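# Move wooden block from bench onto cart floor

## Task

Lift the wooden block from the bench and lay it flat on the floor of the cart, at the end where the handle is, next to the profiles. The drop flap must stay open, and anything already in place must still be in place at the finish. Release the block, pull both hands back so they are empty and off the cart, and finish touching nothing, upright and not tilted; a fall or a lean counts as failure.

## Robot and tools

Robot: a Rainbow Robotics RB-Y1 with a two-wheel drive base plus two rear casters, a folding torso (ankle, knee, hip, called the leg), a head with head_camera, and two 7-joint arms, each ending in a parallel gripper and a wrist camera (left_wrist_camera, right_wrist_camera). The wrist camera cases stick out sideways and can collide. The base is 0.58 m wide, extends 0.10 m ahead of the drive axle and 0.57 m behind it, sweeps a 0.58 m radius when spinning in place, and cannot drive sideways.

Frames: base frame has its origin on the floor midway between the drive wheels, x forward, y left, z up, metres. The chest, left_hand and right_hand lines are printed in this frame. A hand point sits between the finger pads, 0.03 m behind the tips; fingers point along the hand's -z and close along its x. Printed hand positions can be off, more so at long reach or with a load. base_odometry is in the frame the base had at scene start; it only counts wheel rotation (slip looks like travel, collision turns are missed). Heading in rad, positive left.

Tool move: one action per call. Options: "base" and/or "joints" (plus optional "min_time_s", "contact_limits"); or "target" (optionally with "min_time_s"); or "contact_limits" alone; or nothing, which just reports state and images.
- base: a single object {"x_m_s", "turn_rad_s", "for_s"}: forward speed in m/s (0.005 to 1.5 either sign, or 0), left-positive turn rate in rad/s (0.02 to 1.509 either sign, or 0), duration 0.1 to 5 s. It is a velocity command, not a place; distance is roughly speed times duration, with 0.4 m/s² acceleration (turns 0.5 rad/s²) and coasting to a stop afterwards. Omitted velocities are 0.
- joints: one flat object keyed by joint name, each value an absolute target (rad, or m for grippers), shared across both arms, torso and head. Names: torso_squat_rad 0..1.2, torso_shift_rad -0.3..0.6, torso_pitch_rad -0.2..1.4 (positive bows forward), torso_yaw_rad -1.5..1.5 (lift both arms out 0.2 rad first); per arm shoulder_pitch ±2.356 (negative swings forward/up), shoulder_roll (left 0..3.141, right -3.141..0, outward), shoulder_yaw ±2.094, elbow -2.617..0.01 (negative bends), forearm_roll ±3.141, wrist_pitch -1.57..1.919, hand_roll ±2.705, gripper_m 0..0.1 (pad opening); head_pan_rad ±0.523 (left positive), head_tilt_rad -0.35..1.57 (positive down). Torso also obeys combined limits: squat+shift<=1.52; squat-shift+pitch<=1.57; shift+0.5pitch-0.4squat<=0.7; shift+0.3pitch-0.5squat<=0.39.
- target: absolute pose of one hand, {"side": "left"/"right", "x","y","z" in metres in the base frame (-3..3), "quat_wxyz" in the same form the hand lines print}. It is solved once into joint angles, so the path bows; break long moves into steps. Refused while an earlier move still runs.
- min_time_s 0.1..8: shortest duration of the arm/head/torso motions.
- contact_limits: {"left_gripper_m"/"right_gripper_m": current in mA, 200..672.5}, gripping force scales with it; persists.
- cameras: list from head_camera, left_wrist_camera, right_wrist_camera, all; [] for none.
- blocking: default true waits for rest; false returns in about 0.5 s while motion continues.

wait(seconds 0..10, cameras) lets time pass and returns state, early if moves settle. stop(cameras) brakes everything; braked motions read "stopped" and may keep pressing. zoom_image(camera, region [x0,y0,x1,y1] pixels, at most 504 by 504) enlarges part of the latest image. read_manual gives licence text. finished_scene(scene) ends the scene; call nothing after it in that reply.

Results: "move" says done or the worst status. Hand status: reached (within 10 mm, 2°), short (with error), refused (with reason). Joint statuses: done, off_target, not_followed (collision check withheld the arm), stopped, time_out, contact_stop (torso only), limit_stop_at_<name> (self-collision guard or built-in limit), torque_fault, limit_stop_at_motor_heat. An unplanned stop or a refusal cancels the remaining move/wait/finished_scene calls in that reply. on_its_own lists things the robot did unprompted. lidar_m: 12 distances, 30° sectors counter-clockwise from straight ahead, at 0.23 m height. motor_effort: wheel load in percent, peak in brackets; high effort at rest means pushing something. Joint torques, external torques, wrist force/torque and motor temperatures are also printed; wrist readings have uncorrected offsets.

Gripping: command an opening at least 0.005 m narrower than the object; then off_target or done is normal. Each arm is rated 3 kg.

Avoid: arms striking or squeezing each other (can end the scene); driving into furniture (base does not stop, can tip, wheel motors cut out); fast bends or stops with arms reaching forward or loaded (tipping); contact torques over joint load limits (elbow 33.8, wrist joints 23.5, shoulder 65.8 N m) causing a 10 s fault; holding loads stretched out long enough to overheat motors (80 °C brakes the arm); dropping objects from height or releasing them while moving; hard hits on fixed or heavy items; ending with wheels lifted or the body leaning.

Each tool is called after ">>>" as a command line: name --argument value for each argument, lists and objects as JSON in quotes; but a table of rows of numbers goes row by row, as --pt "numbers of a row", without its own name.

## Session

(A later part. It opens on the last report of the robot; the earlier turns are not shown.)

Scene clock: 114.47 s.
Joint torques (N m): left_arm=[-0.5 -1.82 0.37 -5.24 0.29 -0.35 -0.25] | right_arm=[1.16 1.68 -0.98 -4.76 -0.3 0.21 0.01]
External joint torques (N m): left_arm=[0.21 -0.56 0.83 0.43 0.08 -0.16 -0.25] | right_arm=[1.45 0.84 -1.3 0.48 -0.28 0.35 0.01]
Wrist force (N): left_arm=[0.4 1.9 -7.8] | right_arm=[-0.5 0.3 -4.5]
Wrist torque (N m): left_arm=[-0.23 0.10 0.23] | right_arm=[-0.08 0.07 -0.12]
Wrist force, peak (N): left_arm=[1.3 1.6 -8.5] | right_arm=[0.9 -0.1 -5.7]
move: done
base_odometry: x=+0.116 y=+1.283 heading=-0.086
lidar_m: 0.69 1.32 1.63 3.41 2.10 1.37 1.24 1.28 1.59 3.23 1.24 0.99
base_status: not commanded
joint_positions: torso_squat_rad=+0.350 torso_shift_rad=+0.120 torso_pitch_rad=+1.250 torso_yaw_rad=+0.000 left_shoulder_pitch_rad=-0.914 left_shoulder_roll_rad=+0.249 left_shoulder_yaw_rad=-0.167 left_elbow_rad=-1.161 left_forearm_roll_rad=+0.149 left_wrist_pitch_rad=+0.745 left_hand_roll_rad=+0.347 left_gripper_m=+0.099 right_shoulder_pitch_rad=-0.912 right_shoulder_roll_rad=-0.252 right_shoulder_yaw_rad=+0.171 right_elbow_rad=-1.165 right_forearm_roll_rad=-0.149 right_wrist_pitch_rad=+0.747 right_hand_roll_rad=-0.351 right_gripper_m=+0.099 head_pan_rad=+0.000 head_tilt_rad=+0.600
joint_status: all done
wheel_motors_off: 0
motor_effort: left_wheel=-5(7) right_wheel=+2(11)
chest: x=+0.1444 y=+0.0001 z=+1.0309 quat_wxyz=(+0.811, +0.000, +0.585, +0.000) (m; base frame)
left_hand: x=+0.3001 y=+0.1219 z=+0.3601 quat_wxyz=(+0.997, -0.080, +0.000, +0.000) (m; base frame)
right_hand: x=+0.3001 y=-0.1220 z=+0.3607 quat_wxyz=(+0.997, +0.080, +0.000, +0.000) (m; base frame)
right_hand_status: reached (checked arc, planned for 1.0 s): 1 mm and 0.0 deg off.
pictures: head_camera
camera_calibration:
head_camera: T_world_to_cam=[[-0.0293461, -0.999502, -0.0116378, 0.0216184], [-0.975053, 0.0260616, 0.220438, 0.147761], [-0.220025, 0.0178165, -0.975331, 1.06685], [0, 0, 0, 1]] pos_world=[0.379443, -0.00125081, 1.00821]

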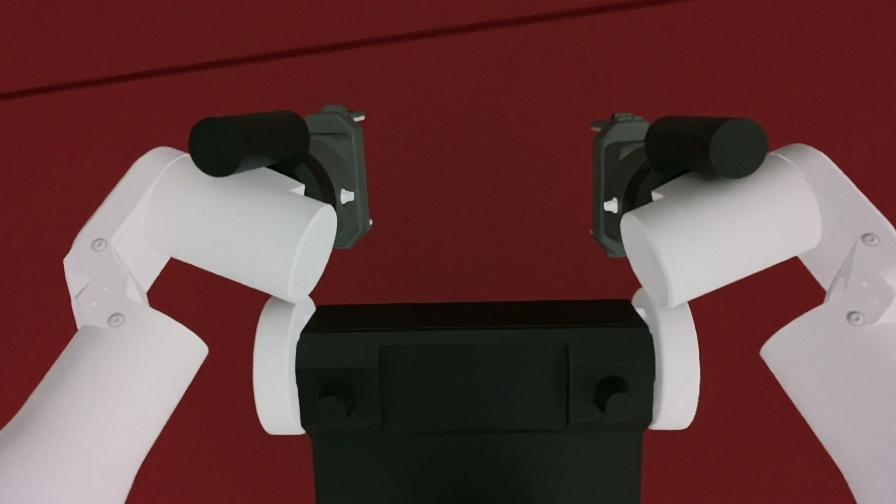

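>>> move --joints '{"torso_pitch_rad":1.08,"left_shoulder_pitch_rad":-0.707,"left_shoulder_roll_rad":0.24,"left_shoulder_yaw_rad":-0.207,"left_elbow_rad":-1.407,"left_forearm_roll_rad":0.154,"left_wrist_pitch_rad":0.944,"left_hand_roll_rad":0.372,"right_shoulder_pitch_rad":-0.707,"right_shoulder_roll_rad":-0.24,"right_shoulder_yaw_rad":0.207,"right_elbow_rad":-1.407,"right_forearm_roll_rad":-0.154,"right_wrist_pitch_rad":0.944,"right_hand_roll_rad":-0.372}' --min_time_s 1

>>> move --joints '{"torso_pitch_rad":0.73,"left_shoulder_pitch_rad":-0.481,"left_shoulder_roll_rad":0.248,"left_shoulder_yaw_rad":-0.258,"left_elbow_rad":-1.747,"left_forearm_roll_rad":0.234,"left_wrist_pitch_rad":1.375,"left_hand_roll_rad":0.424,"right_shoulder_pitch_rad":-0.481,"right_shoulder_roll_rad":-0.248,"right_shoulder_yaw_rad":0.258,"right_elbow_rad":-1.747,"right_forearm_roll_rad":-0.234,"right_wrist_pitch_rad":1.375,"right_hand_roll_rad":-0.424}' --min_time_s 1.2

>>> move --joints '{"torso_pitch_rad":0.55,"left_shoulder_pitch_rad":-0.477,"left_shoulder_roll_rad":0.249,"left_shoulder_yaw_rad":-0.249,"left_elbow_rad":-1.821,"left_forearm_roll_rad":0.311,"left_wrist_pitch_rad":1.605,"left_hand_roll_rad":0.456,"right_shoulder_pitch_rad":-0.477,"right_shoulder_roll_rad":-0.249,"right_shoulder_yaw_rad":0.249,"right_elbow_rad":-1.821,"right_forearm_roll_rad":-0.311,"right_wrist_pitch_rad":1.605,"right_hand_roll_rad":-0.456}' --min_time_s 1

>>> move --joints '{"torso_pitch_rad":0.37}' --min_time_s 1

>>> move --target '{"side":"left","x":0.30,"y":0.122,"z":0.86,"quat_wxyz":[0.9968,-0.0799,0,0]}'

>>> move --joints '{"torso_pitch_rad":0.55}' --min_time_s 1

>>> move --target '{"side":"left","x":0.30,"y":0.17,"z":0.76,"quat_wxyz":[0.9968,-0.0799,0,0]}'

>>> move --target '{"side":"right","x":0.30,"y":-0.17,"z":0.76,"quat_wxyz":[0.9968,0.0799,0,0]}' --cameras '["head_camera"]'

Scene clock: 127.40 s.
Joint torques (N m): left_arm=[-0.91 -1.94 -0.28 -7.42 0.5 -0.28 0.15] | right_arm=[0.6 2.06 1.24 -7.22 -0.22 -0.03 -0.31]
External joint torques (N m): left_arm=[0.29 -1.15 -0.03 -0.47 0.25 -0.07 0.15] | right_arm=[1.35 1.67 1.13 -0.79 -0.2 0.11 -0.32]
Wrist force (N): left_arm=[0.9 1.6 -8.0] | right_arm=[-0.4 0.2 -4.6]
Wrist torque (N m): left_arm=[-0.27 0.14 0.08] | right_arm=[-0.07 0.09 0.09]
Wrist force, peak (N): left_arm=[1.0 1.3 -8.8] | right_arm=[-1.4 0.6 -5.3]
move: done
base_odometry: x=+0.116 y=+1.283 heading=-0.086
lidar_m: 0.69 1.33 1.63 3.40 2.11 1.36 1.25 1.26 1.58 3.25 1.23 0.97
base_status: not commanded
joint_positions: torso_squat_rad=+0.350 torso_shift_rad=+0.120 torso_pitch_rad=+1.080 torso_yaw_rad=+0.000 left_shoulder_pitch_rad=-0.707 left_shoulder_roll_rad=+0.240 left_shoulder_yaw_rad=-0.207 left_elbow_rad=-1.407 left_forearm_roll_rad=+0.154 left_wrist_pitch_rad=+0.944 left_hand_roll_rad=+0.372 left_gripper_m=+0.099 right_shoulder_pitch_rad=-0.707 right_shoulder_roll_rad=-0.240 right_shoulder_yaw_rad=+0.207 right_elbow_rad=-1.407 right_forearm_roll_rad=-0.154 right_wrist_pitch_rad=+0.944 right_hand_roll_rad=-0.372 right_gripper_m=+0.099 head_pan_rad=+0.000 head_tilt_rad=+0.600
joint_status: all done
wheel_motors_off: 0
motor_effort: left_wheel=-4(6) right_wheel=+4(6)
chest: x=+0.1236 y=+0.0001 z=+1.0792 quat_wxyz=(+0.858, +0.000, +0.514, +0.000) (m; base frame)
left_hand: x=+0.2999 y=+0.1223 z=+0.4603 quat_wxyz=(+0.997, -0.080, +0.000, +0.000) (m; base frame)
right_hand: x=+0.3001 y=-0.1222 z=+0.4603 quat_wxyz=(+0.997, +0.080, +0.000, +0.000) (m; base frame)
pictures: none

Scene clock: 128.90 s.
Joint torques (N m): left_arm=[-4.02 -0.22 0.6 -9.09 0.4 -0.32 0.24] | right_arm=[-3 -1.21 0.24 -9.2 -0.43 -0.2 -0.23]
External joint torques (N m): left_arm=[0.79 -0.35 -0.28 -0.38 0.1 -0.11 0.24] | right_arm=[1.3 -0.63 1.15 -1.1 -0.4 -0.04 -0.23]
Wrist force (N): left_arm=[0.9 1.4 -8.0] | right_arm=[-0.8 0.7 -5.0]
Wrist torque (N m): left_arm=[-0.25 0.13 0.05] | right_arm=[-0.10 0.01 0.11]
Wrist force, peak (N): left_arm=[1.3 1.6 -8.6] | right_arm=[-0.9 0.1 -5.6]
move: done
base_odometry: x=+0.116 y=+1.283 heading=-0.086
lidar_m: 0.70 1.32 1.63 3.39 2.09 1.36 1.25 1.27 1.60 3.23 1.23 0.98
base_status: not commanded
joint_positions: torso_squat_rad=+0.350 torso_shift_rad=+0.120 torso_pitch_rad=+0.730 torso_yaw_rad=+0.000 left_shoulder_pitch_rad=-0.481 left_shoulder_roll_rad=+0.248 left_shoulder_yaw_rad=-0.258 left_elbow_rad=-1.747 left_forearm_roll_rad=+0.234 left_wrist_pitch_rad=+1.375 left_hand_roll_rad=+0.424 left_gripper_m=+0.099 right_shoulder_pitch_rad=-0.481 right_shoulder_roll_rad=-0.248 right_shoulder_yaw_rad=+0.258 right_elbow_rad=-1.747 right_forearm_roll_rad=-0.234 right_wrist_pitch_rad=+1.375 right_hand_roll_rad=-0.424 right_gripper_m=+0.099 head_pan_rad=+0.000 head_tilt_rad=+0.600
joint_status: all done
wheel_motors_off: 0
motor_effort: left_wheel=-4(7) right_wheel=+5(9)
chest: x=+0.0570 y=+0.0001 z=+1.1639 quat_wxyz=(+0.934, +0.000, +0.357, +0.000) (m; base frame)
left_hand: x=+0.2996 y=+0.1223 z=+0.6610 quat_wxyz=(+0.997, -0.080, +0.000, +0.000) (m; base frame)
right_hand: x=+0.2997 y=-0.1221 z=+0.6611 quat_wxyz=(+0.997, +0.080, +0.000, +0.000) (m; base frame)
pictures: none

Scene clock: 130.23 s.
Joint torques (N m): left_arm=[-6.59 0.3 3.48 -9.27 0.51 -0.27 0.21] | right_arm=[-5.99 -1.42 -3.85 -9.52 -0.29 -0.04 -0.33]
External joint torques (N m): left_arm=[1.47 -0.36 1.75 -0.33 0.2 -0.04 0.21] | right_arm=[1.56 -0.31 -2.18 -1.18 -0.25 0.13 -0.33]
Wrist force (N): left_arm=[1.1 2.1 -7.9] | right_arm=[-0.5 0.1 -5.1]
Wrist torque (N m): left_arm=[-0.33 0.22 0.06] | right_arm=[-0.06 0.08 0.08]
Wrist force, peak (N): left_arm=[1.1 1.9 -8.6] | right_arm=[-0.7 0.5 -5.6]
move: done
base_odometry: x=+0.116 y=+1.283 heading=-0.086
lidar_m: 0.70 1.33 1.63 3.41 2.08 1.36 1.25 1.27 1.59 3.22 1.22 0.98
base_status: not commanded
joint_positions: torso_squat_rad=+0.350 torso_shift_rad=+0.120 torso_pitch_rad=+0.550 torso_yaw_rad=+0.000 left_shoulder_pitch_rad=-0.477 left_shoulder_roll_rad=+0.249 left_shoulder_yaw_rad=-0.249 left_elbow_rad=-1.821 left_forearm_roll_rad=+0.311 left_wrist_pitch_rad=+1.605 left_hand_roll_rad=+0.456 left_gripper_m=+0.099 right_shoulder_pitch_rad=-0.477 right_shoulder_roll_rad=-0.249 right_shoulder_yaw_rad=+0.249 right_elbow_rad=-1.821 right_forearm_roll_rad=-0.311 right_wrist_pitch_rad=+1.605 right_hand_roll_rad=-0.456 right_gripper_m=+0.099 head_pan_rad=+0.000 head_tilt_rad=+0.600
joint_status: all done
wheel_motors_off: 0
motor_effort: left_wheel=-5(7) right_wheel=+4(8)
chest: x=+0.0124 y=+0.0001 z=+1.1971 quat_wxyz=(+0.962, +0.000, +0.272, +0.000) (m; base frame)
left_hand: x=+0.3001 y=+0.1219 z=+0.7603 quat_wxyz=(+0.997, -0.080, +0.000, +0.000) (m; base frame)
right_hand: x=+0.3001 y=-0.1216 z=+0.7604 quat_wxyz=(+0.997, +0.080, +0.000, +0.001) (m; base frame)
pictures: none

Scene clock: 131.57 s.
Joint torques (N m): left_arm=[-10.32 0.5 4.28 -9.28 0.37 -0.67 0.22] | right_arm=[-9.96 -2.11 -4.73 -9.35 -0.18 -0.37 -0.4]
External joint torques (N m): left_arm=[0.99 -0.71 1.69 -0.23 0.23 -0.13 0.23] | right_arm=[0.83 -0.45 -2.3 -0.88 -0.29 0.1 -0.41]
Wrist force (N): left_arm=[-0.8 1.3 -7.7] | right_arm=[-1.2 0.7 -5.1]
Wrist torque (N m): left_arm=[-0.25 0.04 0.08] | right_arm=[-0.15 0.05 0.09]
Wrist force, peak (N): left_arm=[1.2 1.2 -8.5] | right_arm=[-0.3 0.4 -5.7]
move: done
base_odometry: x=+0.116 y=+1.283 heading=-0.086
lidar_m: 0.69 1.33 1.64 3.42 2.09 1.36 1.25 1.28 1.59 3.22 1.21 0.99
base_status: not commanded
joint_positions: torso_squat_rad=+0.350 torso_shift_rad=+0.120 torso_pitch_rad=+0.370 torso_yaw_rad=+0.000 left_shoulder_pitch_rad=-0.477 left_shoulder_roll_rad=+0.249 left_shoulder_yaw_rad=-0.249 left_elbow_rad=-1.821 left_forearm_roll_rad=+0.311 left_wrist_pitch_rad=+1.605 left_hand_roll_rad=+0.456 left_gripper_m=+0.099 right_shoulder_pitch_rad=-0.477 right_shoulder_roll_rad=-0.249 right_shoulder_yaw_rad=+0.249 right_elbow_rad=-1.821 right_forearm_roll_rad=-0.311 right_wrist_pitch_rad=+1.605 right_hand_roll_rad=-0.456 right_gripper_m=+0.099 head_pan_rad=+0.000 head_tilt_rad=+0.600
joint_status: all done
wheel_motors_off: 0
motor_effort: left_wheel=-5(7) right_wheel=+6(9)
chest: x=-0.0374 y=+0.0001 z=+1.2218 quat_wxyz=(+0.983, +0.000, +0.184, +0.000) (m; base frame)
left_hand: x=+0.3238 y=+0.1220 z=+0.8436 quat_wxyz=(+0.993, -0.080, -0.090, -0.008) (m; base frame)
right_hand: x=+0.3238 y=-0.1217 z=+0.8436 quat_wxyz=(+0.993, +0.080, -0.090, +0.008) (m; base frame)
pictures: none

Scene clock: 132.33 s.
Joint torques (N m): left_arm=[-10.54 0.14 4.06 -8.07 0.22 -0.69 0.15] | right_arm=[-9.99 -2.04 -3.96 -9.42 -0.23 -0.54 -0.19]
External joint torques (N m): left_arm=[1.55 -1.3 1.49 0.55 -0.07 -0.46 0.16] | right_arm=[0.8 -0.38 -1.53 -0.95 -0.35 -0.08 -0.2]
Wrist force (N): left_arm=[1.0 1.2 -7.8] | right_arm=[-1.5 0.7 -5.0]
Wrist torque (N m): left_arm=[-0.25 0.18 0.02] | right_arm=[-0.14 -0.02 0.08]
Wrist force, peak (N): left_arm=[-1.5 1.8 -8.5] | right_arm=[-1.9 0.7 -5.2]
move: done
base_odometry: x=+0.116 y=+1.283 heading=-0.086
lidar_m: 0.69 1.32 1.63 3.39 2.09 1.35 1.25 1.27 1.60 3.23 1.22 0.98
base_status: not commanded
joint_positions: torso_squat_rad=+0.350 torso_shift_rad=+0.120 torso_pitch_rad=+0.370 torso_yaw_rad=+0.000 left_shoulder_pitch_rad=-0.545 left_shoulder_roll_rad=+0.240 left_shoulder_yaw_rad=-0.210 left_elbow_rad=-1.812 left_forearm_roll_rad=+0.406 left_wrist_pitch_rad=+1.829 left_hand_roll_rad=+0.490 left_gripper_m=+0.099 right_shoulder_pitch_rad=-0.477 right_shoulder_roll_rad=-0.249 right_shoulder_yaw_rad=+0.249 right_elbow_rad=-1.821 right_forearm_roll_rad=-0.311 right_wrist_pitch_rad=+1.605 right_hand_roll_rad=-0.456 right_gripper_m=+0.099 head_pan_rad=+0.000 head_tilt_rad=+0.600
joint_status: all done
wheel_motors_off: 0
motor_effort: left_wheel=-7(8) right_wheel=+6(8)
chest: x=-0.0374 y=+0.0001 z=+1.2218 quat_wxyz=(+0.983, +0.000, +0.184, +0.000) (m; base frame)
left_hand: x=+0.3000 y=+0.1219 z=+0.8602 quat_wxyz=(+0.997, -0.080, +0.000, +0.000) (m; base frame)
left_hand_status: reached (checked arc, planned for 0.4 s): 0 mm and 0.1 deg off.
right_hand: x=+0.3238 y=-0.1217 z=+0.8436 quat_wxyz=(+0.993, +0.080, -0.090, +0.008) (m; base frame)
pictures: none

Scene clock: 133.77 s.
Joint torques (N m): left_arm=[-8.04 -0.33 3.3 -8.22 0.39 -0.32 0.25] | right_arm=[-6.7 -1.42 -3.24 -9.22 -0.22 0 -0.32]
External joint torques (N m): left_arm=[0.92 -1.15 1.52 0.37 -0.06 -0.4 0.24] | right_arm=[0.84 -0.31 -1.57 -0.88 -0.18 0.17 -0.32]
Wrist force (N): left_arm=[1.7 1.0 -7.7] | right_arm=[-0.4 0.9 -4.7]
Wrist torque (N m): left_arm=[-0.21 0.21 0.06] | right_arm=[-0.15 0.07 0.08]
Wrist force, peak (N): left_arm=[1.8 1.3 -8.9] | right_arm=[-1.2 0.8 -5.6]
move: done
base_odometry: x=+0.116 y=+1.283 heading=-0.086
lidar_m: 0.70 1.33 1.64 3.39 2.10 1.36 1.25 1.26 1.58 3.23 1.23 0.98
base_status: not commanded
joint_positions: torso_squat_rad=+0.350 torso_shift_rad=+0.120 torso_pitch_rad=+0.550 torso_yaw_rad=+0.000 left_shoulder_pitch_rad=-0.545 left_shoulder_roll_rad=+0.240 left_shoulder_yaw_rad=-0.210 left_elbow_rad=-1.812 left_forearm_roll_rad=+0.406 left_wrist_pitch_rad=+1.829 left_hand_roll_rad=+0.490 left_gripper_m=+0.099 right_shoulder_pitch_rad=-0.477 right_shoulder_roll_rad=-0.249 right_shoulder_yaw_rad=+0.249 right_elbow_rad=-1.821 right_forearm_roll_rad=-0.311 right_wrist_pitch_rad=+1.605 right_hand_roll_rad=-0.456 right_gripper_m=+0.099 head_pan_rad=+0.000 head_tilt_rad=+0.600
joint_status: all done
wheel_motors_off: 0
motor_effort: left_wheel=-7(8) right_wheel=+5(9)
chest: x=+0.0125 y=+0.0001 z=+1.1971 quat_wxyz=(+0.962, +0.000, +0.272, +0.000) (m; base frame)
left_hand: x=+0.2797 y=+0.1219 z=+0.7809 quat_wxyz=(+0.993, -0.080, +0.089, +0.007) (m; base frame)
right_hand: x=+0.3001 y=-0.1217 z=+0.7603 quat_wxyz=(+0.997, +0.080, +0.000, +0.001) (m; base frame)
pictures: none

Scene clock: 134.77 s.
Joint torques (N m): left_arm=[-7.2 1.62 3.11 -9.44 0.3 -0.16 0.03] | right_arm=[-6.92 -1.26 -3.33 -9.35 -0.2 -0.06 -0.39]
External joint torques (N m): left_arm=[0.13 -1.25 0.56 -0.68 -0.01 0.04 0.03] | right_arm=[0.62 -0.14 -1.66 -1.02 -0.16 0.11 -0.39]
Wrist force (N): left_arm=[0.9 1.2 -7.5] | right_arm=[-0.6 0.8 -4.6]
Wrist torque (N m): left_arm=[-0.22 0.20 0.19] | right_arm=[-0.13 0.03 0.07]
Wrist force, peak (N): left_arm=[1.2 3.4 -7.9] | right_arm=[-0.9 0.5 -5.4]
move: done
base_odometry: x=+0.116 y=+1.283 heading=-0.086
lidar_m: 0.69 1.32 1.61 3.40 2.10 1.36 1.25 1.27 1.60 3.23 1.23 0.99
base_status: not commanded
joint_positions: torso_squat_rad=+0.350 torso_shift_rad=+0.120 torso_pitch_rad=+0.550 torso_yaw_rad=+0.000 left_shoulder_pitch_rad=-0.426 left_shoulder_roll_rad=+0.325 left_shoulder_yaw_rad=-0.154 left_elbow_rad=-1.849 left_forearm_roll_rad=+0.394 left_wrist_pitch_rad=+1.599 left_hand_roll_rad=+0.372 left_gripper_m=+0.099 right_shoulder_pitch_rad=-0.477 right_shoulder_roll_rad=-0.249 right_shoulder_yaw_rad=+0.249 right_elbow_rad=-1.821 right_forearm_roll_rad=-0.311 right_wrist_pitch_rad=+1.605 right_hand_roll_rad=-0.456 right_gripper_m=+0.099 head_pan_rad=+0.000 head_tilt_rad=+0.600
joint_status: all done
wheel_motors_off: 0
motor_effort: left_wheel=-5(7) right_wheel=+5(8)
chest: x=+0.0125 y=+0.0001 z=+1.1971 quat_wxyz=(+0.962, +0.000, +0.272, +0.000) (m; base frame)
left_hand: x=+0.2996 y=+0.1705 z=+0.7606 quat_wxyz=(+0.997, -0.079, +0.000, +0.001) (m; base frame)
left_hand_status: reached (checked arc, planned for 0.4 s): 1 mm and 0.2 deg off.
right_hand: x=+0.3001 y=-0.1217 z=+0.7603 quat_wxyz=(+0.997, +0.080, +0.000, +0.001) (m; base frame)
pictures: none

Scene clock: 135.43 s.
Joint torques (N m): left_arm=[-6.85 1.75 3.62 -9.14 0.27 -0.25 0.04] | right_arm=[-6.27 -2.06 -2.95 -9.55 -0.27 -0.22 -0.15]
External joint torques (N m): left_arm=[0.48 -1.12 1.08 -0.38 -0.04 -0.04 0.04] | right_arm=[0.53 1.28 -0.44 -1.39 -0.23 -0.07 -0.16]
Wrist force (N): left_arm=[-0.1 1.7 -7.2] | right_arm=[-0.5 0.4 -4.7]
Wrist torque (N m): left_arm=[-0.28 0.07 0.19] | right_arm=[-0.12 0.07 -0.09]
Wrist force, peak (N): left_arm=[0.9 1.7 -8.5] | right_arm=[-0.9 2.0 -6.2]
move: done
base_odometry: x=+0.116 y=+1.283 heading=-0.086
lidar_m: 0.69 1.31 1.62 3.40 2.10 1.36 1.25 1.28 1.59 3.24 1.22 0.98
base_status: not commanded
joint_positions: torso_squat_rad=+0.350 torso_shift_rad=+0.120 torso_pitch_rad=+0.550 torso_yaw_rad=+0.000 left_shoulder_pitch_rad=-0.426 left_shoulder_roll_rad=+0.325 left_shoulder_yaw_rad=-0.154 left_elbow_rad=-1.849 left_forearm_roll_rad=+0.394 left_wrist_pitch_rad=+1.599 left_hand_roll_rad=+0.372 left_gripper_m=+0.099 right_shoulder_pitch_rad=-0.428 right_shoulder_roll_rad=-0.332 right_shoulder_yaw_rad=+0.159 right_elbow_rad=-1.845 right_forearm_roll_rad=-0.401 right_wrist_pitch_rad=+1.592 right_hand_roll_rad=-0.376 right_gripper_m=+0.099 head_pan_rad=+0.000 head_tilt_rad=+0.600
joint_status: all done
wheel_motors_off: 0
motor_effort: left_wheel=-6(7) right_wheel=+6(8)
chest: x=+0.0124 y=+0.0001 z=+1.1971 quat_wxyz=(+0.962, +0.000, +0.272, +0.000) (m; base frame)
left_hand: x=+0.2997 y=+0.1704 z=+0.7607 quat_wxyz=(+0.997, -0.079, +0.000, +0.001) (m; base frame)
right_hand: x=+0.3000 y=-0.1701 z=+0.7600 quat_wxyz=(+0.997, +0.080, +0.000, +0.000) (m; base frame)
right_hand_status: reached (checked arc, planned for 0.3 s): 0 mm and 0.0 deg off.
pictures: head_camera
camera_calibration:
head_camera: T_world_to_cam=[[-0.0149467, -0.999502, -0.0278074, 0.0388568], [-0.887783, 0.0260606, -0.459523, 0.795319], [0.460019, 0.0178186, -0.88773, 1.08661], [0, 0, 0, 1]] pos_world=[0.206792, -0.00125082, 1.33116]

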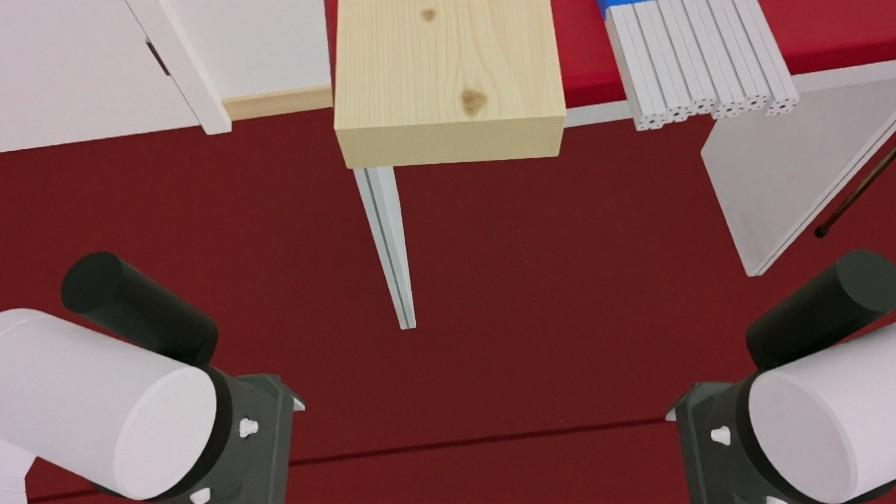

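>>> move --base '{"x_m_s":0.3,"for_s":1.567}'

>>> move --joints '{"left_shoulder_pitch_rad":-0.477,"left_shoulder_roll_rad":0.249,"left_shoulder_yaw_rad":-0.249,"left_elbow_rad":-1.821,"left_forearm_roll_rad":0.311,"left_wrist_pitch_rad":1.605,"left_hand_roll_rad":0.456,"right_shoulder_pitch_rad":-0.477,"right_shoulder_roll_rad":-0.249,"right_shoulder_yaw_rad":0.249,"right_elbow_rad":-1.821,"right_forearm_roll_rad":-0.311,"right_wrist_pitch_rad":1.605,"right_hand_roll_rad":-0.456}' --min_time_s 1.5 --cameras '["all"]'

Scene clock: 141.93 s.
Joint torques (N m): left_arm=[-6.3 1.53 3.31 -9.06 0.29 -0.25 0.12] | right_arm=[-8.84 -3.21 -4.14 -9.66 0.21 -0.32 -0.18]
External joint torques (N m): left_arm=[1.03 -1.34 0.77 -0.3 -0.02 -0.05 0.12] | right_arm=[-2.05 0.12 -1.64 -1.5 0.25 -0.17 -0.18]
Wrist force (N): left_arm=[1.5 1.0 -7.8] | right_arm=[-1.3 0.4 -4.5]
Wrist torque (N m): left_arm=[-0.21 0.25 0.15] | right_arm=[-0.07 0.09 -0.06]
Wrist force, peak (N): left_arm=[0.2 1.6 -8.7] | right_arm=[-16.8 4.6 -3.3]
move: done
base_odometry: x=+0.584 y=+1.243 heading=-0.086
lidar_m: 0.86 0.23 1.05 2.19 2.88 1.87 1.71 1.75 2.17 1.11 0.65 0.77
base_status: done (sent for 1.57 of 1.57 s)
joint_positions: torso_squat_rad=+0.350 torso_shift_rad=+0.120 torso_pitch_rad=+0.550 torso_yaw_rad=+0.000 left_shoulder_pitch_rad=-0.427 left_shoulder_roll_rad=+0.325 left_shoulder_yaw_rad=-0.154 left_elbow_rad=-1.849 left_forearm_roll_rad=+0.394 left_wrist_pitch_rad=+1.599 left_hand_roll_rad=+0.372 left_gripper_m=+0.099 right_shoulder_pitch_rad=-0.428 right_shoulder_roll_rad=-0.331 right_shoulder_yaw_rad=+0.160 right_elbow_rad=-1.845 right_forearm_roll_rad=-0.401 right_wrist_pitch_rad=+1.592 right_hand_roll_rad=-0.376 right_gripper_m=+0.099 head_pan_rad=+0.000 head_tilt_rad=+0.600
joint_status: not commanded
wheel_motors_off: 0
motor_effort: left_wheel=-4(50) right_wheel=+3(28)
chest: x=+0.0125 y=+0.0001 z=+1.1971 quat_wxyz=(+0.962, +0.000, +0.272, +0.000) (m; base frame)
left_hand: x=+0.2998 y=+0.1704 z=+0.7607 quat_wxyz=(+0.997, -0.079, +0.000, +0.000) (m; base frame)
right_hand: x=+0.2997 y=-0.1700 z=+0.7598 quat_wxyz=(+0.997, +0.080, +0.000, +0.000) (m; base frame)
pictures: none

Scene clock: 143.73 s.
Joint torques (N m): left_arm=[-17.92 -25.11 -10.03 -15.9 11.9 -8.87 3.18] | right_arm=[-16.29 23.67 10.58 -10.89 -7.76 -7.35 -2.26]
External joint torques (N m): left_arm=[-9.89 -25.94 -11.83 -6.99 11.62 -8.66 3.18] | right_arm=[-8.78 24.94 12.32 -2.57 -7.74 -7.2 -2.26]
Wrist force (N): left_arm=[-5.9 55.5 4.8] | right_arm=[-9.4 -54.1 26.3]
Wrist torque (N m): left_arm=[1.19 1.05 -3.05] | right_arm=[2.48 1.04 2.50]
Wrist force, peak (N): left_arm=[-6.0 57.4 5.5] | right_arm=[-9.5 -55.6 27.3]
move: done
base_odometry: x=+0.584 y=+1.243 heading=-0.086
lidar_m: 0.85 0.24 1.06 2.18 2.88 1.85 1.71 1.74 2.18 1.12 0.66 0.77
base_status: not commanded
joint_positions: torso_squat_rad=+0.350 torso_shift_rad=+0.120 torso_pitch_rad=+0.549 torso_yaw_rad=+0.000 left_shoulder_pitch_rad=-0.474 left_shoulder_roll_rad=+0.255 left_shoulder_yaw_rad=-0.246 left_elbow_rad=-1.819 left_forearm_roll_rad=+0.308 left_wrist_pitch_rad=+1.607 left_hand_roll_rad=+0.455 left_gripper_m=+0.099 right_shoulder_pitch_rad=-0.475 right_shoulder_roll_rad=-0.255 right_shoulder_yaw_rad=+0.246 right_elbow_rad=-1.821 right_forearm_roll_rad=-0.309 right_wrist_pitch_rad=+1.607 right_hand_roll_rad=-0.455 right_gripper_m=+0.099 head_pan_rad=+0.000 head_tilt_rad=+0.600
joint_status: all done
wheel_motors_off: 0
motor_effort: left_wheel=-3(4) right_wheel=+4(6)
chest: x=+0.0120 y=+0.0001 z=+1.1972 quat_wxyz=(+0.963, +0.000, +0.271, +0.000) (m; base frame)
left_hand: x=+0.2994 y=+0.1274 z=+0.7592 quat_wxyz=(+0.997, -0.074, +0.001, +0.001) (m; base frame)
right_hand: x=+0.2998 y=-0.1267 z=+0.7597 quat_wxyz=(+0.997, +0.075, +0.000, -0.001) (m; base frame)
pictures: head_camera, left_wrist_camera, right_wrist_camera
camera_calibration:
head_camera: T_world_to_cam=[[-0.014928, -0.999502, -0.0278174, 0.0388671], [-0.887475, 0.0260606, -0.460119, 0.795741], [0.460615, 0.0178186, -0.887421, 1.08657], [0, 0, 0, 1]] pos_world=[0.206291, -0.00125082, 1.33146]
left_wrist_camera: T_world_to_cam=[[0.999522, 0.0274629, -0.014222, -0.292501], [0.0305877, -0.809908, 0.585758, -0.32168], [0.00456814, -0.585913, -0.810361, 0.760986], [0, 0, 0, 1]] pos_world=[0.298724, 0.193373, 0.80094]
right_wrist_camera: T_world_to_cam=[[-0.999292, -0.0227141, -0.0300013, 0.318213], [-0.0365498, 0.775526, 0.630257, -0.342533], [0.00895112, 0.630907, -0.775807, 0.738701], [0, 0, 0, 1]] pos_world=[0.298856, -0.193181, 0.79852]

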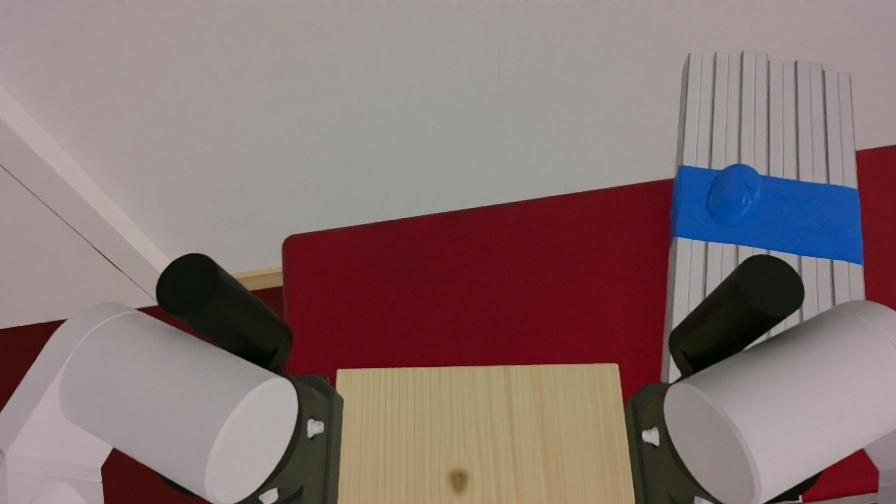

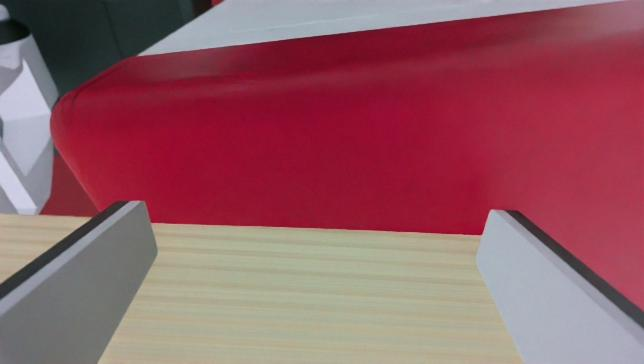

